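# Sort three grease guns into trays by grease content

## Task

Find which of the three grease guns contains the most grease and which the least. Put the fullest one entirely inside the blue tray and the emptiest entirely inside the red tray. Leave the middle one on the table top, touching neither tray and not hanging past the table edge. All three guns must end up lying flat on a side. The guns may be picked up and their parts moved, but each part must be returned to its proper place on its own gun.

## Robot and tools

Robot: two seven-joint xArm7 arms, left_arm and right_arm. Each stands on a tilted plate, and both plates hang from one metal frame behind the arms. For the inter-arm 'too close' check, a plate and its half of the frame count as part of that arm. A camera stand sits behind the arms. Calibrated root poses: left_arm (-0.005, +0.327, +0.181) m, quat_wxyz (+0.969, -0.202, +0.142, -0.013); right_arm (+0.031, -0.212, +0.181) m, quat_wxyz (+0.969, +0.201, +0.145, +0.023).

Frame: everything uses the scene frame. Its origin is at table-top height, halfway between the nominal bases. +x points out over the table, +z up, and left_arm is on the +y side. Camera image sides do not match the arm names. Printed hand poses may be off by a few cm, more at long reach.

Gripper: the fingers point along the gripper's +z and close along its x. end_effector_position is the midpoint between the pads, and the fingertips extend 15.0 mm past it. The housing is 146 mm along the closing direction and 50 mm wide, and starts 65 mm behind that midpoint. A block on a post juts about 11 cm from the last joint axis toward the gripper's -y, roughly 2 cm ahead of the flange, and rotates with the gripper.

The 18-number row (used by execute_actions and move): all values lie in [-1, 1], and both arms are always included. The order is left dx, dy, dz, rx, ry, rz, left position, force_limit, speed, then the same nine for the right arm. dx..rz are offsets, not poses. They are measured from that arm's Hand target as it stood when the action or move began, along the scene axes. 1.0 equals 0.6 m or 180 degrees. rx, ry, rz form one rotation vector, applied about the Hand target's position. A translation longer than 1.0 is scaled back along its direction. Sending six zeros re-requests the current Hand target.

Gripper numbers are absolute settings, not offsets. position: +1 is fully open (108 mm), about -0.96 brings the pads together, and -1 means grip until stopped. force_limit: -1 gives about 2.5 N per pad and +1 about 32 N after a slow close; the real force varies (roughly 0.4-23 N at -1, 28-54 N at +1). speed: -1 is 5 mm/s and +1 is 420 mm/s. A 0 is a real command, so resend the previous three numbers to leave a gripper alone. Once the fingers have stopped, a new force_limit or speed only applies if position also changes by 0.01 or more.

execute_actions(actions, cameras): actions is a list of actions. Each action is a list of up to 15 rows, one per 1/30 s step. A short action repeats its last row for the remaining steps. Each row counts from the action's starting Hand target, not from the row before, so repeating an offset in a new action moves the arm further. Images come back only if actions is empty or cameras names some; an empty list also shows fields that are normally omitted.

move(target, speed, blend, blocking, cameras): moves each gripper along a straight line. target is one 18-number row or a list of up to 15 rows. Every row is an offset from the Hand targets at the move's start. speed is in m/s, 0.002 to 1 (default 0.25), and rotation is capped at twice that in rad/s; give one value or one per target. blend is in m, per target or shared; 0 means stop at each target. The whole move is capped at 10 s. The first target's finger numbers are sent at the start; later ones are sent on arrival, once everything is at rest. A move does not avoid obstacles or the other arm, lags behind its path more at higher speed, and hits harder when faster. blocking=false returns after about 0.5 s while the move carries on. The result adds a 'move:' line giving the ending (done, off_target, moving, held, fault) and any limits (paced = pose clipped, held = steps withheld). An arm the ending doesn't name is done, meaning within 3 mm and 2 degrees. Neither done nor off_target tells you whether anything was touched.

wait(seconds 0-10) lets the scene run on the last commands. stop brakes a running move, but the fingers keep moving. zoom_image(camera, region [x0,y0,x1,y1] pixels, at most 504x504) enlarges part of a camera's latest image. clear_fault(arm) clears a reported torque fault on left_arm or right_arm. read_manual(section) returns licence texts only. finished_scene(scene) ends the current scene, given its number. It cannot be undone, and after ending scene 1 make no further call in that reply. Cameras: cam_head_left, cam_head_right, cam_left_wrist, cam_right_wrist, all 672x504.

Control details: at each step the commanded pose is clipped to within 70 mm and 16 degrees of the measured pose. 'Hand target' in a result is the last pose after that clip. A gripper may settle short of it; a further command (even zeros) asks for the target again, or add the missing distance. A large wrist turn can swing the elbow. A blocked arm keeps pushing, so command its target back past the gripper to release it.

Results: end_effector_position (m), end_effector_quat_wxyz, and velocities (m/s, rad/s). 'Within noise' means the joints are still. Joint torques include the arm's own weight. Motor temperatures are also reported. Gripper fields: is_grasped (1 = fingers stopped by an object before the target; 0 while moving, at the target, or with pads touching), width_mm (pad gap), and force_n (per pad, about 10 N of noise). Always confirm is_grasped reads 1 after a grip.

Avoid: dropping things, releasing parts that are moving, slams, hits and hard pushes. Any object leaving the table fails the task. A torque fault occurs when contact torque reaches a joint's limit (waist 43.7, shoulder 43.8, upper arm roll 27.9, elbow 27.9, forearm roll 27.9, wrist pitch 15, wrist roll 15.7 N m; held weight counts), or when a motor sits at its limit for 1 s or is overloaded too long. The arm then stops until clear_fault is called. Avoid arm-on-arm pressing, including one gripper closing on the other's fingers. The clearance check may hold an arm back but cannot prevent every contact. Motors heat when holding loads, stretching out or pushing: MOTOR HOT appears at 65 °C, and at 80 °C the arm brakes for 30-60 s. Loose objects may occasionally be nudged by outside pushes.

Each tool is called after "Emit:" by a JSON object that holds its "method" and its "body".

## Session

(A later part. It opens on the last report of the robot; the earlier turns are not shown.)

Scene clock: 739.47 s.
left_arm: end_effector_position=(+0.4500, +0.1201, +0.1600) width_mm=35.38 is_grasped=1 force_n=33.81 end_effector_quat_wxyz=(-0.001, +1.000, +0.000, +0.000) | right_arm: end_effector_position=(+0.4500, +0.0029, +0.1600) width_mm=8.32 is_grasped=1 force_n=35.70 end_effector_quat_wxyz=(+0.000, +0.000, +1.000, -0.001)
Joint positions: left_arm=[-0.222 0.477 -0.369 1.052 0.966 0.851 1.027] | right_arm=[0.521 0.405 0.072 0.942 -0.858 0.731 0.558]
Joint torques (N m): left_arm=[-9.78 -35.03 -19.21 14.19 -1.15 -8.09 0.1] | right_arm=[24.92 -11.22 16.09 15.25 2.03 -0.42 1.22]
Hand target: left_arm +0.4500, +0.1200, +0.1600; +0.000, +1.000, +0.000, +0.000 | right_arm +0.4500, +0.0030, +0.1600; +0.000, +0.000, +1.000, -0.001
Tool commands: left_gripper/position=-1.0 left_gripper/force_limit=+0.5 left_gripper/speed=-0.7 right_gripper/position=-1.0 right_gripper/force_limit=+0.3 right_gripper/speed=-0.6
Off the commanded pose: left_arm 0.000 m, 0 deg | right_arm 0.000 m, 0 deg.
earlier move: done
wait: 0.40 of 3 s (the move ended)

Emit:
{"method": "execute_actions", "body": {"actions": [[[0,0,0,0,0,0,-1,0.5,-0.7,0,0,0,0,0,0,0.5,0.5,-0.3]]]}}

Emit:
{"method": "move", "body": {"target": [[0,0,0,0,0,0,-1,0.5,-0.7,0,-0.1,0,0,0,0,0.5,0.5,-0.3],[0,0,0,0,0,0,-1,0.5,-0.7,-0.0082,-0.3415,-0.05,0,0,0.5,0.5,0.5,-0.3],[0,0,0,0,0,0,-1,0.5,-0.7,-0.0082,-0.3415,-0.2233,0,0,0.5,0.5,0.5,-0.3]], "speed": [0.2,0.4,0.15], "blend": [0.03,0.02,0]}}

Emit:
{"method": "execute_actions", "body": {"actions": [[[0,0,0,0,0,0,-1,0.5,-0.7,0,0,0,0,0,0,-1,0.7,-0.6]]], "cameras": ["cam_right_wrist"]}}

Emit:
{"method": "move", "body": {"target": [[0,0,0,0,0,0,-1,0.5,-0.7,0,0,0.2,0,0,0,-1,0.7,-0.6],[0.0667,-0.2683,0,0,0,0.5,-1,0.5,-0.7,0.124,-0.2493,0.2,0,0,-0.0306,-1,0.7,-0.6],[0.0667,-0.2683,-0.2233,0,0,0.5,-1,0.5,-0.7,0.124,-0.2493,-0.006,0,0,-0.0306,-1,0.7,-0.6]], "speed": [0.2,0.3,0.12], "blend": [0.02,0,0], "cameras": ["all"]}}

Scene clock: 784.67 s.
left_arm: end_effector_position=(+0.4500, +0.1199, +0.1600) width_mm=35.38 is_grasped=1 force_n=31.52 end_effector_quat_wxyz=(+0.000, +1.000, +0.000, +0.000) | right_arm: end_effector_position=(+0.4499, +0.0030, +0.1600) width_mm=80.49 is_grasped=0 force_n=0.00 end_effector_quat_wxyz=(+0.000, +0.000, +1.000, -0.001)
Joint positions: left_arm=[-0.222 0.477 -0.37 1.053 0.966 0.85 1.026] | right_arm=[0.521 0.405 0.072 0.942 -0.858 0.731 0.558]
Joint torques (N m): left_arm=[-8.74 -32.62 -17.42 8.68 0.13 -0.01 1.05] | right_arm=[10.57 -20.66 7.91 15.77 -0.04 -2.53 1.03]
Hand target: left_arm +0.4500, +0.1200, +0.1600; +0.000, +1.000, +0.000, +0.000 | right_arm +0.4500, +0.0030, +0.1600; +0.000, +0.000, +1.000, -0.001
Off the commanded pose: left_arm 0.000 m, 0 deg | right_arm 0.000 m, 0 deg.
Step readings (end_effector_position of left_arm | right_arm):
0: (+0.4500, +0.1200, +0.1600) | (+0.4500, +0.0029, +0.1600)
1: (+0.4500, +0.1200, +0.1600) | (+0.4500, +0.0029, +0.1600)
2: (+0.4500, +0.1199, +0.1600) | (+0.4499, +0.0030, +0.1600)
4: (+0.4502, +0.1198, +0.1601) | (+0.4498, +0.0031, +0.1600)
8: (+0.4501, +0.1198, +0.1601) | (+0.4498, +0.0031, +0.1600)
15: (+0.4500, +0.1199, +0.1600) | (+0.4498, +0.0031, +0.1600)

Scene clock: 788.20 s.
left_arm: end_effector_position=(+0.4500, +0.1200, +0.1600) width_mm=35.38 is_grasped=1 force_n=31.51 end_effector_quat_wxyz=(+0.000, +1.000, +0.000, +0.000) | right_arm: end_effector_position=(+0.4450, -0.2020, +0.0260) width_mm=80.50 is_grasped=0 force_n=0.00 end_effector_quat_wxyz=(-0.001, +0.707, -0.707, +0.000)
Joint positions: left_arm=[-0.222 0.477 -0.37 1.053 0.966 0.851 1.026] | right_arm=[0.122 0.403 -0.177 0.749 -1.445 0.33 -0.953]
Joint torques (N m): left_arm=[-10.53 -34.72 -19.98 9.34 -1.39 -0.19 1.25] | right_arm=[19.09 -12.28 5.65 11.14 -1.69 -2.62 1.33]
Hand target: left_arm +0.4500, +0.1200, +0.1600; +0.000, +1.000, +0.000, +0.000 | right_arm +0.4451, -0.2019, +0.0260; -0.001, +0.707, -0.707, +0.000
Off the commanded pose: left_arm 0.000 m, 0 deg | right_arm 0.000 m, 0 deg.
move: done

Scene clock: 788.93 s.
left_arm: end_effector_position=(+0.4500, +0.1200, +0.1600) width_mm=35.38 is_grasped=1 force_n=31.51 end_effector_quat_wxyz=(+0.000, +1.000, +0.000, +0.000) | right_arm: end_effector_position=(+0.4450, -0.2019, +0.0260) width_mm=35.47 is_grasped=1 force_n=39.42 end_effector_quat_wxyz=(-0.001, +0.707, -0.707, +0.000)
Joint positions: left_arm=[-0.222 0.477 -0.37 1.053 0.966 0.851 1.026] | right_arm=[0.123 0.403 -0.177 0.749 -1.445 0.33 -0.953]
Joint torques (N m): left_arm=[-10.77 -34.3 -19.99 9.9 -1.37 -0.19 1.39] | right_arm=[17.48 -13.82 6.71 10.45 -1.27 -2.36 0.85]
Hand target: left_arm +0.4500, +0.1200, +0.1600; +0.000, +1.000, +0.000, +0.000 | right_arm +0.4451, -0.2019, +0.0260; -0.001, +0.707, -0.707, +0.000
Off the commanded pose: left_arm 0.000 m, 0 deg | right_arm 0.000 m, 0 deg.
Step readings (end_effector_position of left_arm | right_arm):
0: (+0.4500, +0.1200, +0.1600) | (+0.4450, -0.2020, +0.0260)
1: (+0.4500, +0.1200, +0.1600) | (+0.4451, -0.2020, +0.0260)
2: (+0.4500, +0.1200, +0.1600) | (+0.4451, -0.2020, +0.0260)
4: (+0.4500, +0.1200, +0.1600) | (+0.4451, -0.2020, +0.0260)
8: (+0.4500, +0.1200, +0.1600) | (+0.4451, -0.2020, +0.0260)
15: (+0.4500, +0.1200, +0.1600) | (+0.4450, -0.2020, +0.0260)
Images, in order (width x height): cam_right_wrist 672x504.

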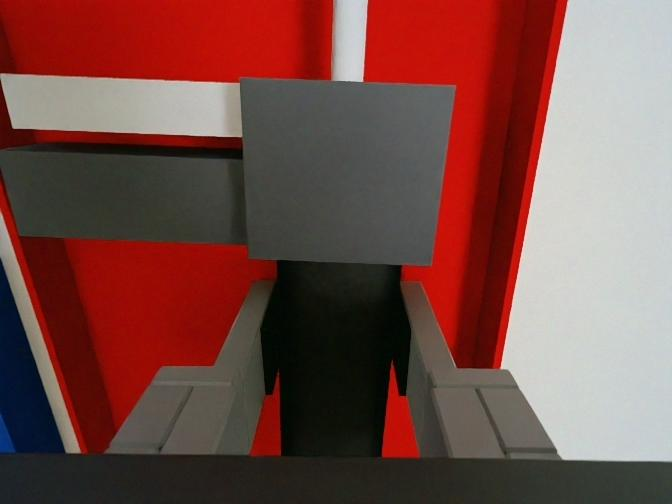

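Scene clock: 794.03 s.
left_arm: end_effector_position=(+0.4900, -0.0411, +0.0261) width_mm=35.38 is_grasped=1 force_n=31.39 end_effector_quat_wxyz=(+0.000, +0.707, +0.707, +0.000) | right_arm: end_effector_position=(+0.5196, -0.3517, +0.0225) width_mm=35.46 is_grasped=1 force_n=26.97 end_effector_quat_wxyz=(+0.001, -0.672, +0.740, +0.000)
Joint positions: left_arm=[-0.541 1.187 -0.121 1.817 0.875 0.845 -0.496] | right_arm=[-0.013 0.352 -0.346 0.869 -0.942 0.221 -1.635]
Joint torques (N m): left_arm=[-10.53 -38.05 -10.79 11.85 1.05 -5.95 1.46] | right_arm=[15.61 -5.33 1.02 10.39 -1.73 -2.12 1.27]
Hand target: left_arm +0.4900, -0.0410, +0.0260; +0.000, +0.707, +0.707, +0.000 | right_arm +0.5195, -0.3515, +0.0224; +0.001, -0.673, +0.740, +0.000
Off the commanded pose: left_arm 0.000 m, 0 deg | right_arm 0.000 m, 0 deg.
move: done

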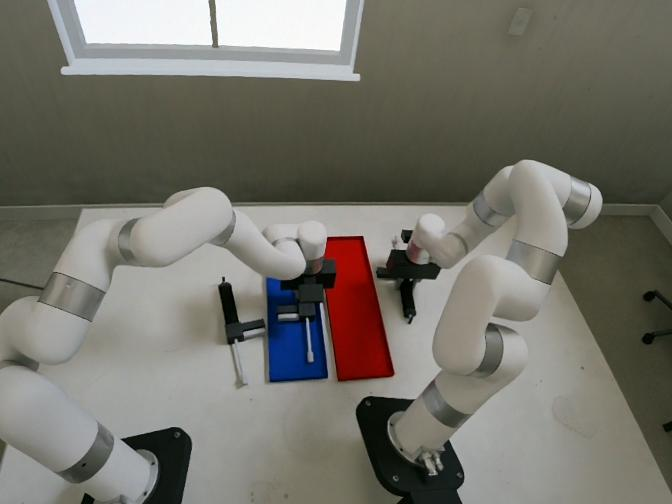

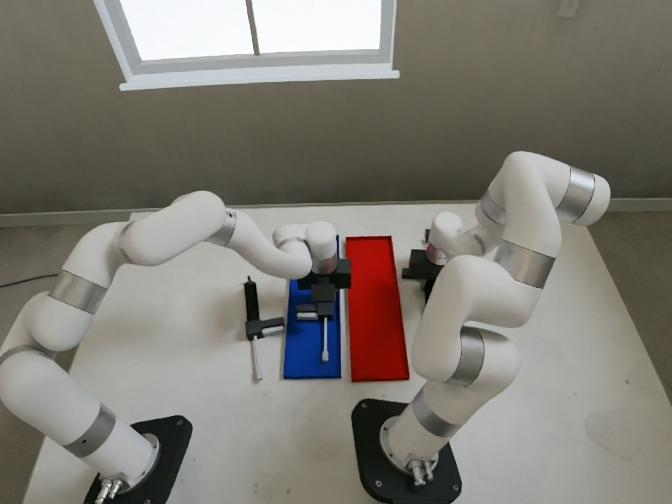

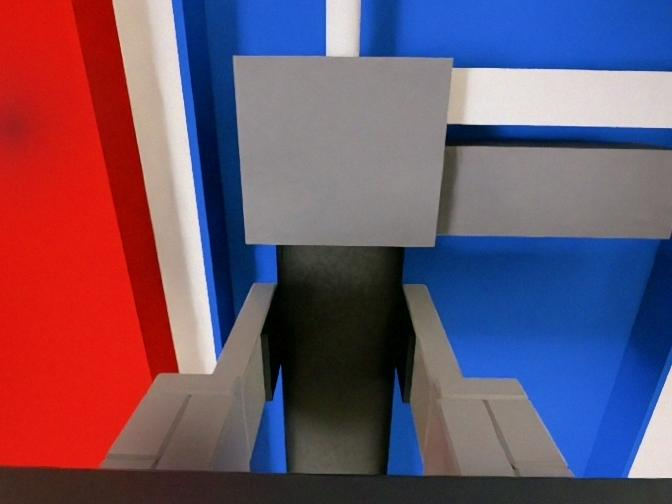

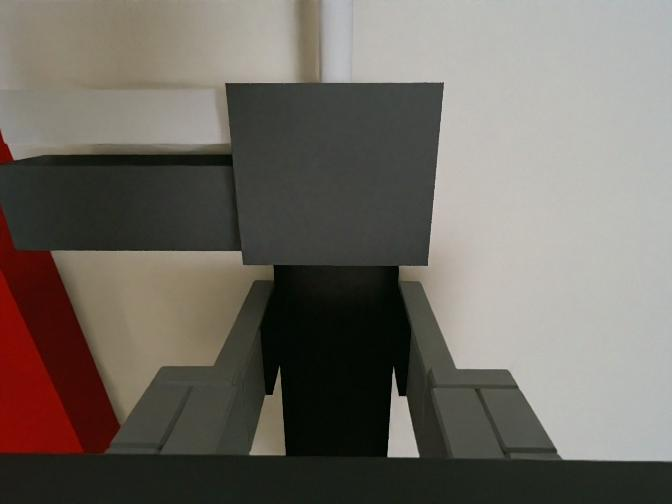

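Emit:
{"method": "execute_actions", "body": {"actions": [[[0,0,0,0,0,0,0.5,0.5,-0.3,0,0,0,0,0,0,0.5,0.5,-0.3]]]}}

Emit:
{"method": "move", "body": {"target": [[0,0,0.18,0,0,0,0.5,0.5,-0.3,0,0,0.18,0,0,0,0.5,0.5,-0.3],[-0.0827,0.3505,0.18,0,0,0.0639,0.5,0.5,-0.3,-0.0492,0.5175,0.18,0,0,0.0306,0.5,0.5,-0.3],[-0.0827,0.3505,-0.0067,0,0,0.0639,0.5,0.5,-0.3,-0.0492,0.5175,0.006,0,0,0.0306,0.5,0.5,-0.3]], "speed": [0.2,0.35,0.12], "blend": [0.02,0.01,0], "cameras": ["cam_left_wrist","cam_right_wrist"]}}

Scene clock: 805.63 s.
left_arm: end_effector_position=(+0.4900, -0.0409, +0.0260) width_mm=80.49 is_grasped=0 force_n=0.00 end_effector_quat_wxyz=(+0.000, +0.707, +0.707, +0.000) | right_arm: end_effector_position=(+0.5194, -0.3515, +0.0224) width_mm=80.50 is_grasped=0 force_n=0.00 end_effector_quat_wxyz=(+0.001, -0.673, +0.740, +0.000)
Joint positions: left_arm=[-0.541 1.187 -0.121 1.817 0.875 0.845 -0.496] | right_arm=[-0.012 0.352 -0.346 0.869 -0.942 0.221 -1.635]
Joint torques (N m): left_arm=[-11.39 -38.18 -13.51 10.38 -0.41 -3.07 1.24] | right_arm=[15.51 -20.64 4.84 14.79 -1.48 -2.83 1.24]
Hand target: left_arm +0.4900, -0.0410, +0.0260; +0.000, +0.707, +0.707, +0.000 | right_arm +0.5195, -0.3515, +0.0224; +0.001, -0.673, +0.740, +0.000
Off the commanded pose: left_arm 0.000 m, 0 deg | right_arm 0.000 m, 0 deg.
Step readings (end_effector_position of left_arm | right_arm):
0: (+0.4900, -0.0410, +0.0260) | (+0.5195, -0.3515, +0.0224)
1: (+0.4900, -0.0410, +0.0260) | (+0.5195, -0.3515, +0.0224)
2: (+0.4900, -0.0410, +0.0260) | (+0.5194, -0.3515, +0.0223)
4: (+0.4900, -0.0410, +0.0260) | (+0.5189, -0.3513, +0.0220)
8: (+0.4900, -0.0409, +0.0260) | (+0.5190, -0.3514, +0.0221)
15: (+0.4900, -0.0409, +0.0260) | (+0.5193, -0.3515, +0.0223)

Scene clock: 808.53 s.
left_arm: end_effector_position=(+0.4404, +0.1693, +0.0220) width_mm=80.50 is_grasped=0 force_n=0.00 end_effector_quat_wxyz=(+0.000, +0.633, +0.774, +0.000) | right_arm: end_effector_position=(+0.4899, -0.0410, +0.0260) width_mm=80.50 is_grasped=0 force_n=0.00 end_effector_quat_wxyz=(-0.001, +0.707, -0.707, +0.000)
Joint positions: left_arm=[-0.331 0.683 0.029 1.043 1.178 0.499 -0.845] | right_arm=[0.385 0.692 -0.081 1.082 -1.081 0.489 -0.989]
Joint torques (N m): left_arm=[-6.41 -26.42 -7.67 7.6 2.64 -6.01 -1.6] | right_arm=[9.29 -15.65 6.57 16 -1.64 -2.73 1.24]
Hand target: left_arm +0.4404, +0.1693, +0.0220; +0.000, +0.633, +0.774, +0.000 | right_arm +0.4899, -0.0410, +0.0260; -0.001, +0.707, -0.707, +0.000
Off the commanded pose: left_arm 0.000 m, 0 deg | right_arm 0.000 m, 0 deg.
move: done
Images, in order (width x height): cam_left_wrist 672x504, cam_right_wrist 672x504.

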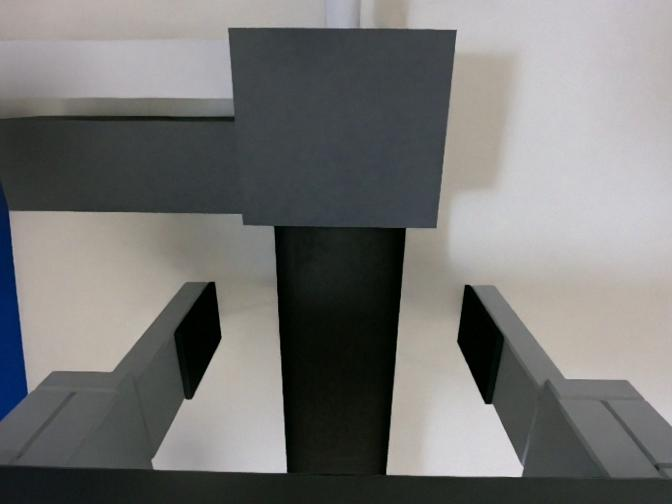

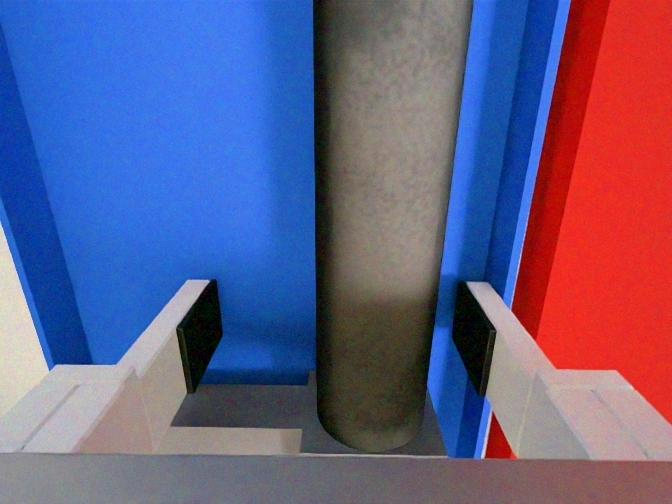

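Emit:
{"method": "execute_actions", "body": {"actions": [[[0,0,0,0,0,0,-1,0.5,-0.7,0,0,0,0,0,0,-1,0.7,-0.7]]], "cameras": ["cam_right_wrist"]}}

Emit:
{"method": "move", "body": {"target": [[0,0,0.18,0,0,0,-1,0.5,-0.7,0,0,0.18,0,0,0,-1,0.7,-0.7],[0.0827,-0.2463,0.18,0,0,-0.0639,-1,0.5,-0.7,-0.0332,-0.2683,0.18,0,0,0,-1,0.7,-0.7],[0.0827,-0.2463,0.02,0,0,-0.0639,-1,0.5,-0.7,-0.0332,-0.2683,0.02,0,0,0,-1,0.7,-0.7]], "speed": [0.2,0.3,0.12], "blend": [0.02,0.01,0], "cameras": ["all"]}}

Scene clock: 828.63 s.
left_arm: end_effector_position=(+0.4404, +0.1693, +0.0220) width_mm=35.27 is_grasped=1 force_n=37.39 end_effector_quat_wxyz=(+0.000, +0.633, +0.774, +0.000) | right_arm: end_effector_position=(+0.4899, -0.0411, +0.0260) width_mm=35.64 is_grasped=1 force_n=35.36 end_effector_quat_wxyz=(-0.001, +0.707, -0.707, +0.000)
Joint positions: left_arm=[-0.331 0.683 0.029 1.043 1.178 0.499 -0.845] | right_arm=[0.385 0.692 -0.081 1.082 -1.081 0.489 -0.989]
Joint torques (N m): left_arm=[-11.34 -26.4 -8.29 6.41 2.45 -4.73 -1.16] | right_arm=[15.62 -16.58 11.23 14.96 -0.99 -2.34 1]
Hand target: left_arm +0.4404, +0.1693, +0.0220; +0.000, +0.633, +0.774, +0.000 | right_arm +0.4899, -0.0410, +0.0260; -0.001, +0.707, -0.707, +0.000
Off the commanded pose: left_arm 0.000 m, 0 deg | right_arm 0.000 m, 0 deg.
Step readings (end_effector_position of left_arm | right_arm):
0: (+0.4404, +0.1693, +0.0220) | (+0.4899, -0.0410, +0.0260)
1: (+0.4404, +0.1693, +0.0220) | (+0.4899, -0.0410, +0.0260)
2: (+0.4404, +0.1693, +0.0220) | (+0.4899, -0.0410, +0.0260)
4: (+0.4404, +0.1693, +0.0220) | (+0.4899, -0.0410, +0.0260)
8: (+0.4404, +0.1693, +0.0220) | (+0.4899, -0.0410, +0.0260)
15: (+0.4404, +0.1693, +0.0220) | (+0.4900, -0.0411, +0.0260)
Images, in order (width x height): cam_right_wrist 672x504.

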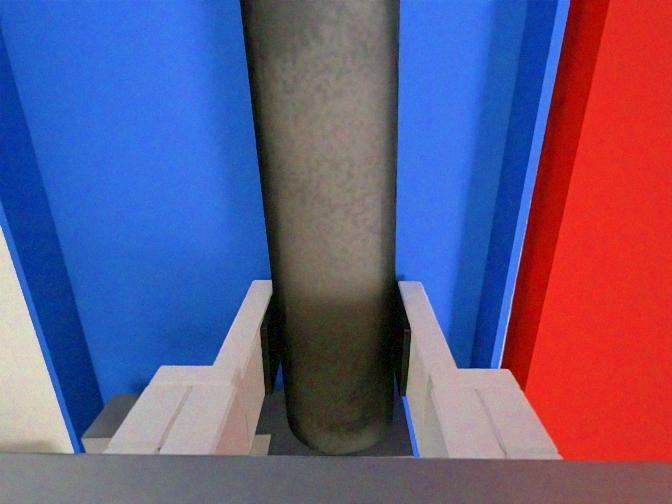

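Scene clock: 831.07 s.
left_arm: end_effector_position=(+0.4900, +0.0215, +0.0340) width_mm=35.27 is_grasped=1 force_n=37.29 end_effector_quat_wxyz=(+0.000, +0.707, +0.707, +0.000) | right_arm: end_effector_position=(+0.4700, -0.2021, +0.0380) width_mm=35.49 is_grasped=1 force_n=25.16 end_effector_quat_wxyz=(-0.001, +0.707, -0.707, +0.000)
Joint positions: left_arm=[-0.469 1.002 -0.095 1.557 0.927 0.752 -0.518] | right_arm=[0.183 0.385 -0.219 0.779 -1.272 0.337 -1.112]
Joint torques (N m): left_arm=[-9.52 -36.32 -11.88 11.4 2.35 -6.46 0.85] | right_arm=[20.4 -13.81 6.32 14.29 -1.6 -3.19 1.28]
Hand target: left_arm +0.4900, +0.0215, +0.0340; +0.000, +0.707, +0.707, +0.000 | right_arm +0.4700, -0.2020, +0.0380; -0.001, +0.707, -0.707, +0.000
Off the commanded pose: left_arm 0.000 m, 0 deg | right_arm 0.000 m, 0 deg.
move: done

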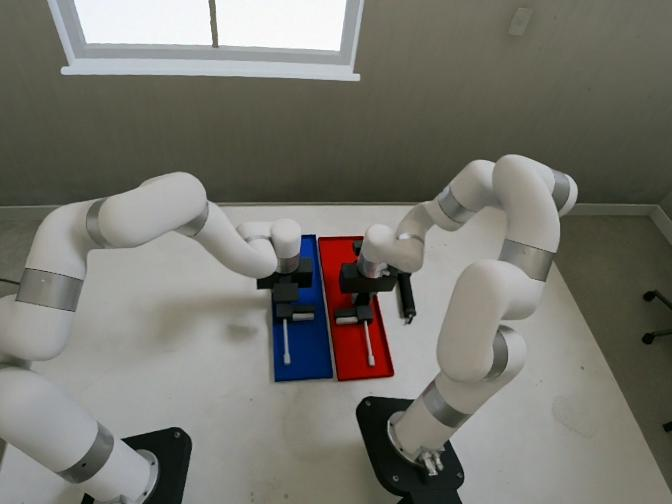

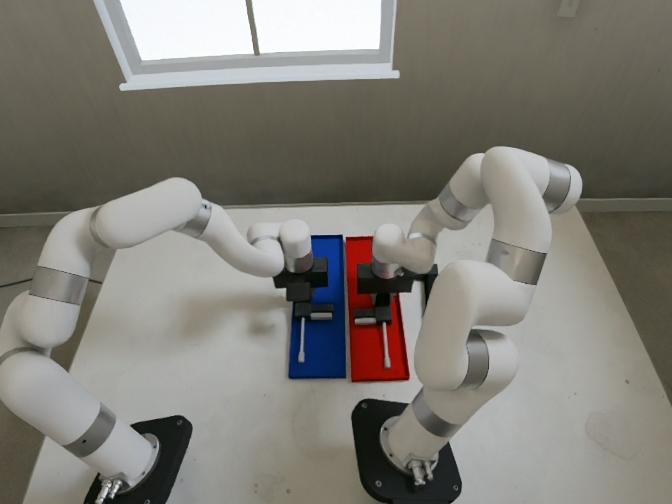

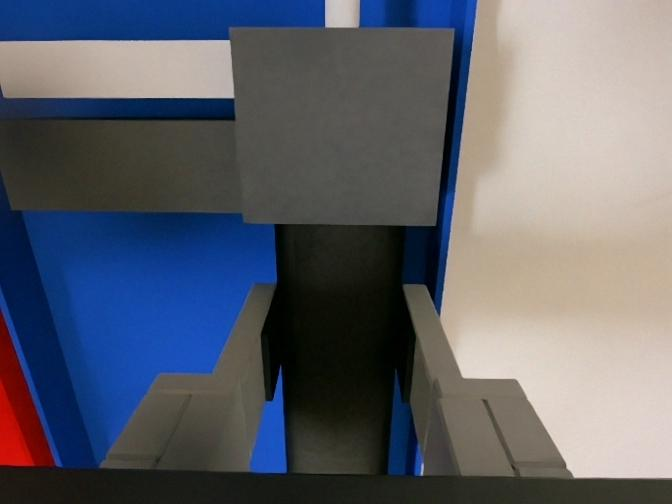

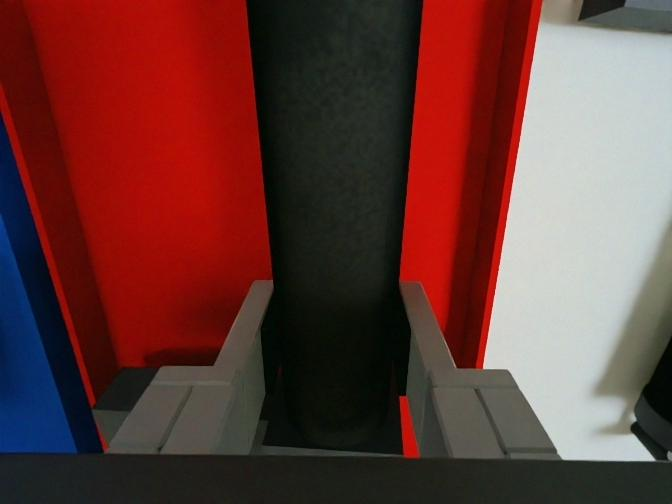

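Emit:
{"method": "move", "body": {"target": [[0,-0.02,0,0,0,0,-1,0.5,-0.7,0,-0.0133,0,0,0,0,-1,0.7,-0.7],[0,-0.02,-0.0133,0,0,0,-1,0.5,-0.7,0,-0.0133,-0.0183,0,0,0,-1,0.7,-0.7]], "speed": 0.06}}

Emit:
{"method": "execute_actions", "body": {"actions": [[[0,0,0,0,0,0,0.5,0.5,-0.5,0,0,0,0,0,0,0.2,0.5,-0.5]]]}}

Emit:
{"method": "move", "body": {"target": [[0,0,0.2,0,0,0,0.5,0.5,-0.5,0,0,0.2,0,0,0,0.2,0.5,-0.5],[-0.05,0.25,0.2,0,0,0,0.5,0.5,-0.5,-0.05,-0.2,0.2,0,0,0,0.2,0.5,-0.5]], "speed": 0.25, "blend": 0.03, "cameras": ["all"]}}

Scene clock: 864.80 s.
left_arm: end_effector_position=(+0.4900, +0.0095, +0.0260) width_mm=35.27 is_grasped=1 force_n=37.29 end_effector_quat_wxyz=(+0.000, +0.707, +0.707, +0.000) | right_arm: end_effector_position=(+0.4700, -0.2100, +0.0270) width_mm=35.48 is_grasped=1 force_n=25.28 end_effector_quat_wxyz=(-0.001, +0.707, -0.707, +0.000)
Joint positions: left_arm=[-0.48 1.05 -0.096 1.611 0.921 0.76 -0.517] | right_arm=[0.169 0.413 -0.239 0.795 -1.31 0.31 -1.095]
Joint torques (N m): left_arm=[-9.97 -36.6 -11.79 11.38 2.53 -6.89 -1.54] | right_arm=[8.6 -12.45 3.75 11.2 -1.62 -2.71 1.27]
Hand target: left_arm +0.4900, +0.0095, +0.0260; +0.000, +0.707, +0.707, +0.000 | right_arm +0.4700, -0.2100, +0.0270; -0.001, +0.707, -0.707, +0.000
Off the commanded pose: left_arm 0.000 m, 0 deg | right_arm 0.000 m, 0 deg.
move: done

Scene clock: 865.50 s.
left_arm: end_effector_position=(+0.4900, +0.0094, +0.0260) width_mm=80.49 is_grasped=0 force_n=-0.12 end_effector_quat_wxyz=(+0.000, +0.707, +0.707, -0.001) | right_arm: end_effector_position=(+0.4700, -0.2100, +0.0270) width_mm=63.99 is_grasped=0 force_n=0.00 end_effector_quat_wxyz=(-0.001, +0.707, -0.707, +0.000)
Joint positions: left_arm=[-0.48 1.05 -0.096 1.611 0.921 0.76 -0.517] | right_arm=[0.169 0.413 -0.239 0.795 -1.31 0.31 -1.095]
Joint torques (N m): left_arm=[-10.57 -36.29 -9.98 7.49 0.04 -2.77 -1.31] | right_arm=[12.48 -14.03 6.14 10.52 -1.63 -2.43 1.31]
Hand target: left_arm +0.4900, +0.0095, +0.0260; +0.000, +0.707, +0.707, +0.000 | right_arm +0.4700, -0.2100, +0.0270; -0.001, +0.707, -0.707, +0.000
Off the commanded pose: left_arm 0.000 m, 0 deg | right_arm 0.000 m, 0 deg.
Step readings (end_effector_position of left_arm | right_arm):
0: (+0.4900, +0.0095, +0.0260) | (+0.4700, -0.2100, +0.0270)
1: (+0.4900, +0.0095, +0.0260) | (+0.4700, -0.2100, +0.0270)
2: (+0.4900, +0.0095, +0.0260) | (+0.4700, -0.2100, +0.0270)
4: (+0.4901, +0.0094, +0.0261) | (+0.4700, -0.2100, +0.0270)
8: (+0.4901, +0.0094, +0.0261) | (+0.4700, -0.2100, +0.0270)
15: (+0.4900, +0.0094, +0.0261) | (+0.4700, -0.2100, +0.0270)

Scene clock: 867.13 s.
left_arm: end_effector_position=(+0.4600, +0.1595, +0.1460) width_mm=80.49 is_grasped=0 force_n=0.00 end_effector_quat_wxyz=(+0.000, +0.707, +0.707, +0.000) | right_arm: end_effector_position=(+0.4401, -0.3299, +0.1470) width_mm=63.99 is_grasped=0 force_n=0.00 end_effector_quat_wxyz=(-0.001, +0.707, -0.707, +0.000)
Joint positions: left_arm=[-0.351 0.404 -0.127 0.983 0.893 0.726 -0.435] | right_arm=[0.095 -0.234 -0.311 0.471 -0.954 0.5 -1.721]
Joint torques (N m): left_arm=[-4.71 -33.63 -8.6 7.51 2.42 -6.05 1.59] | right_arm=[-1.67 -14.21 3.71 8.8 1.45 -0.89 -1.61]
Hand target: left_arm +0.4600, +0.1595, +0.1460; +0.000, +0.707, +0.707, +0.000 | right_arm +0.4400, -0.3300, +0.1470; -0.001, +0.707, -0.707, +0.000
Off the commanded pose: left_arm 0.000 m, 0 deg | right_arm 0.000 m, 0 deg.
move: done

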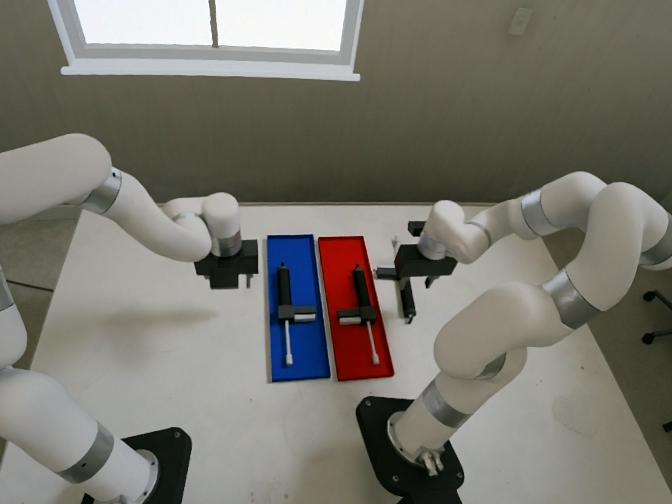

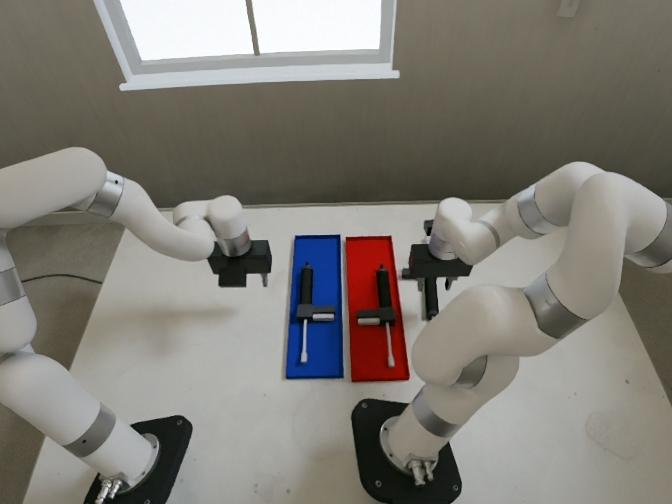

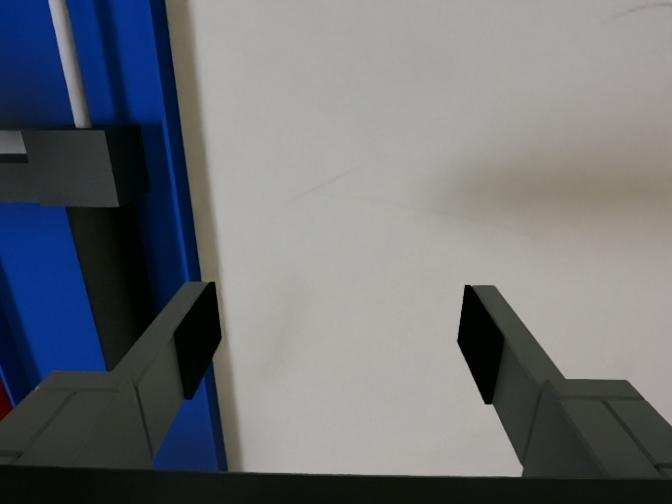

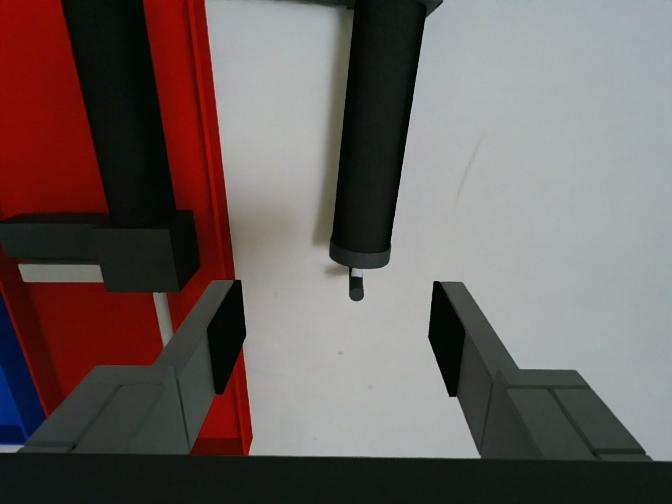

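Emit:
{"method": "finished_scene", "body": {"scene": 1}}

The scene is finished: the task was done.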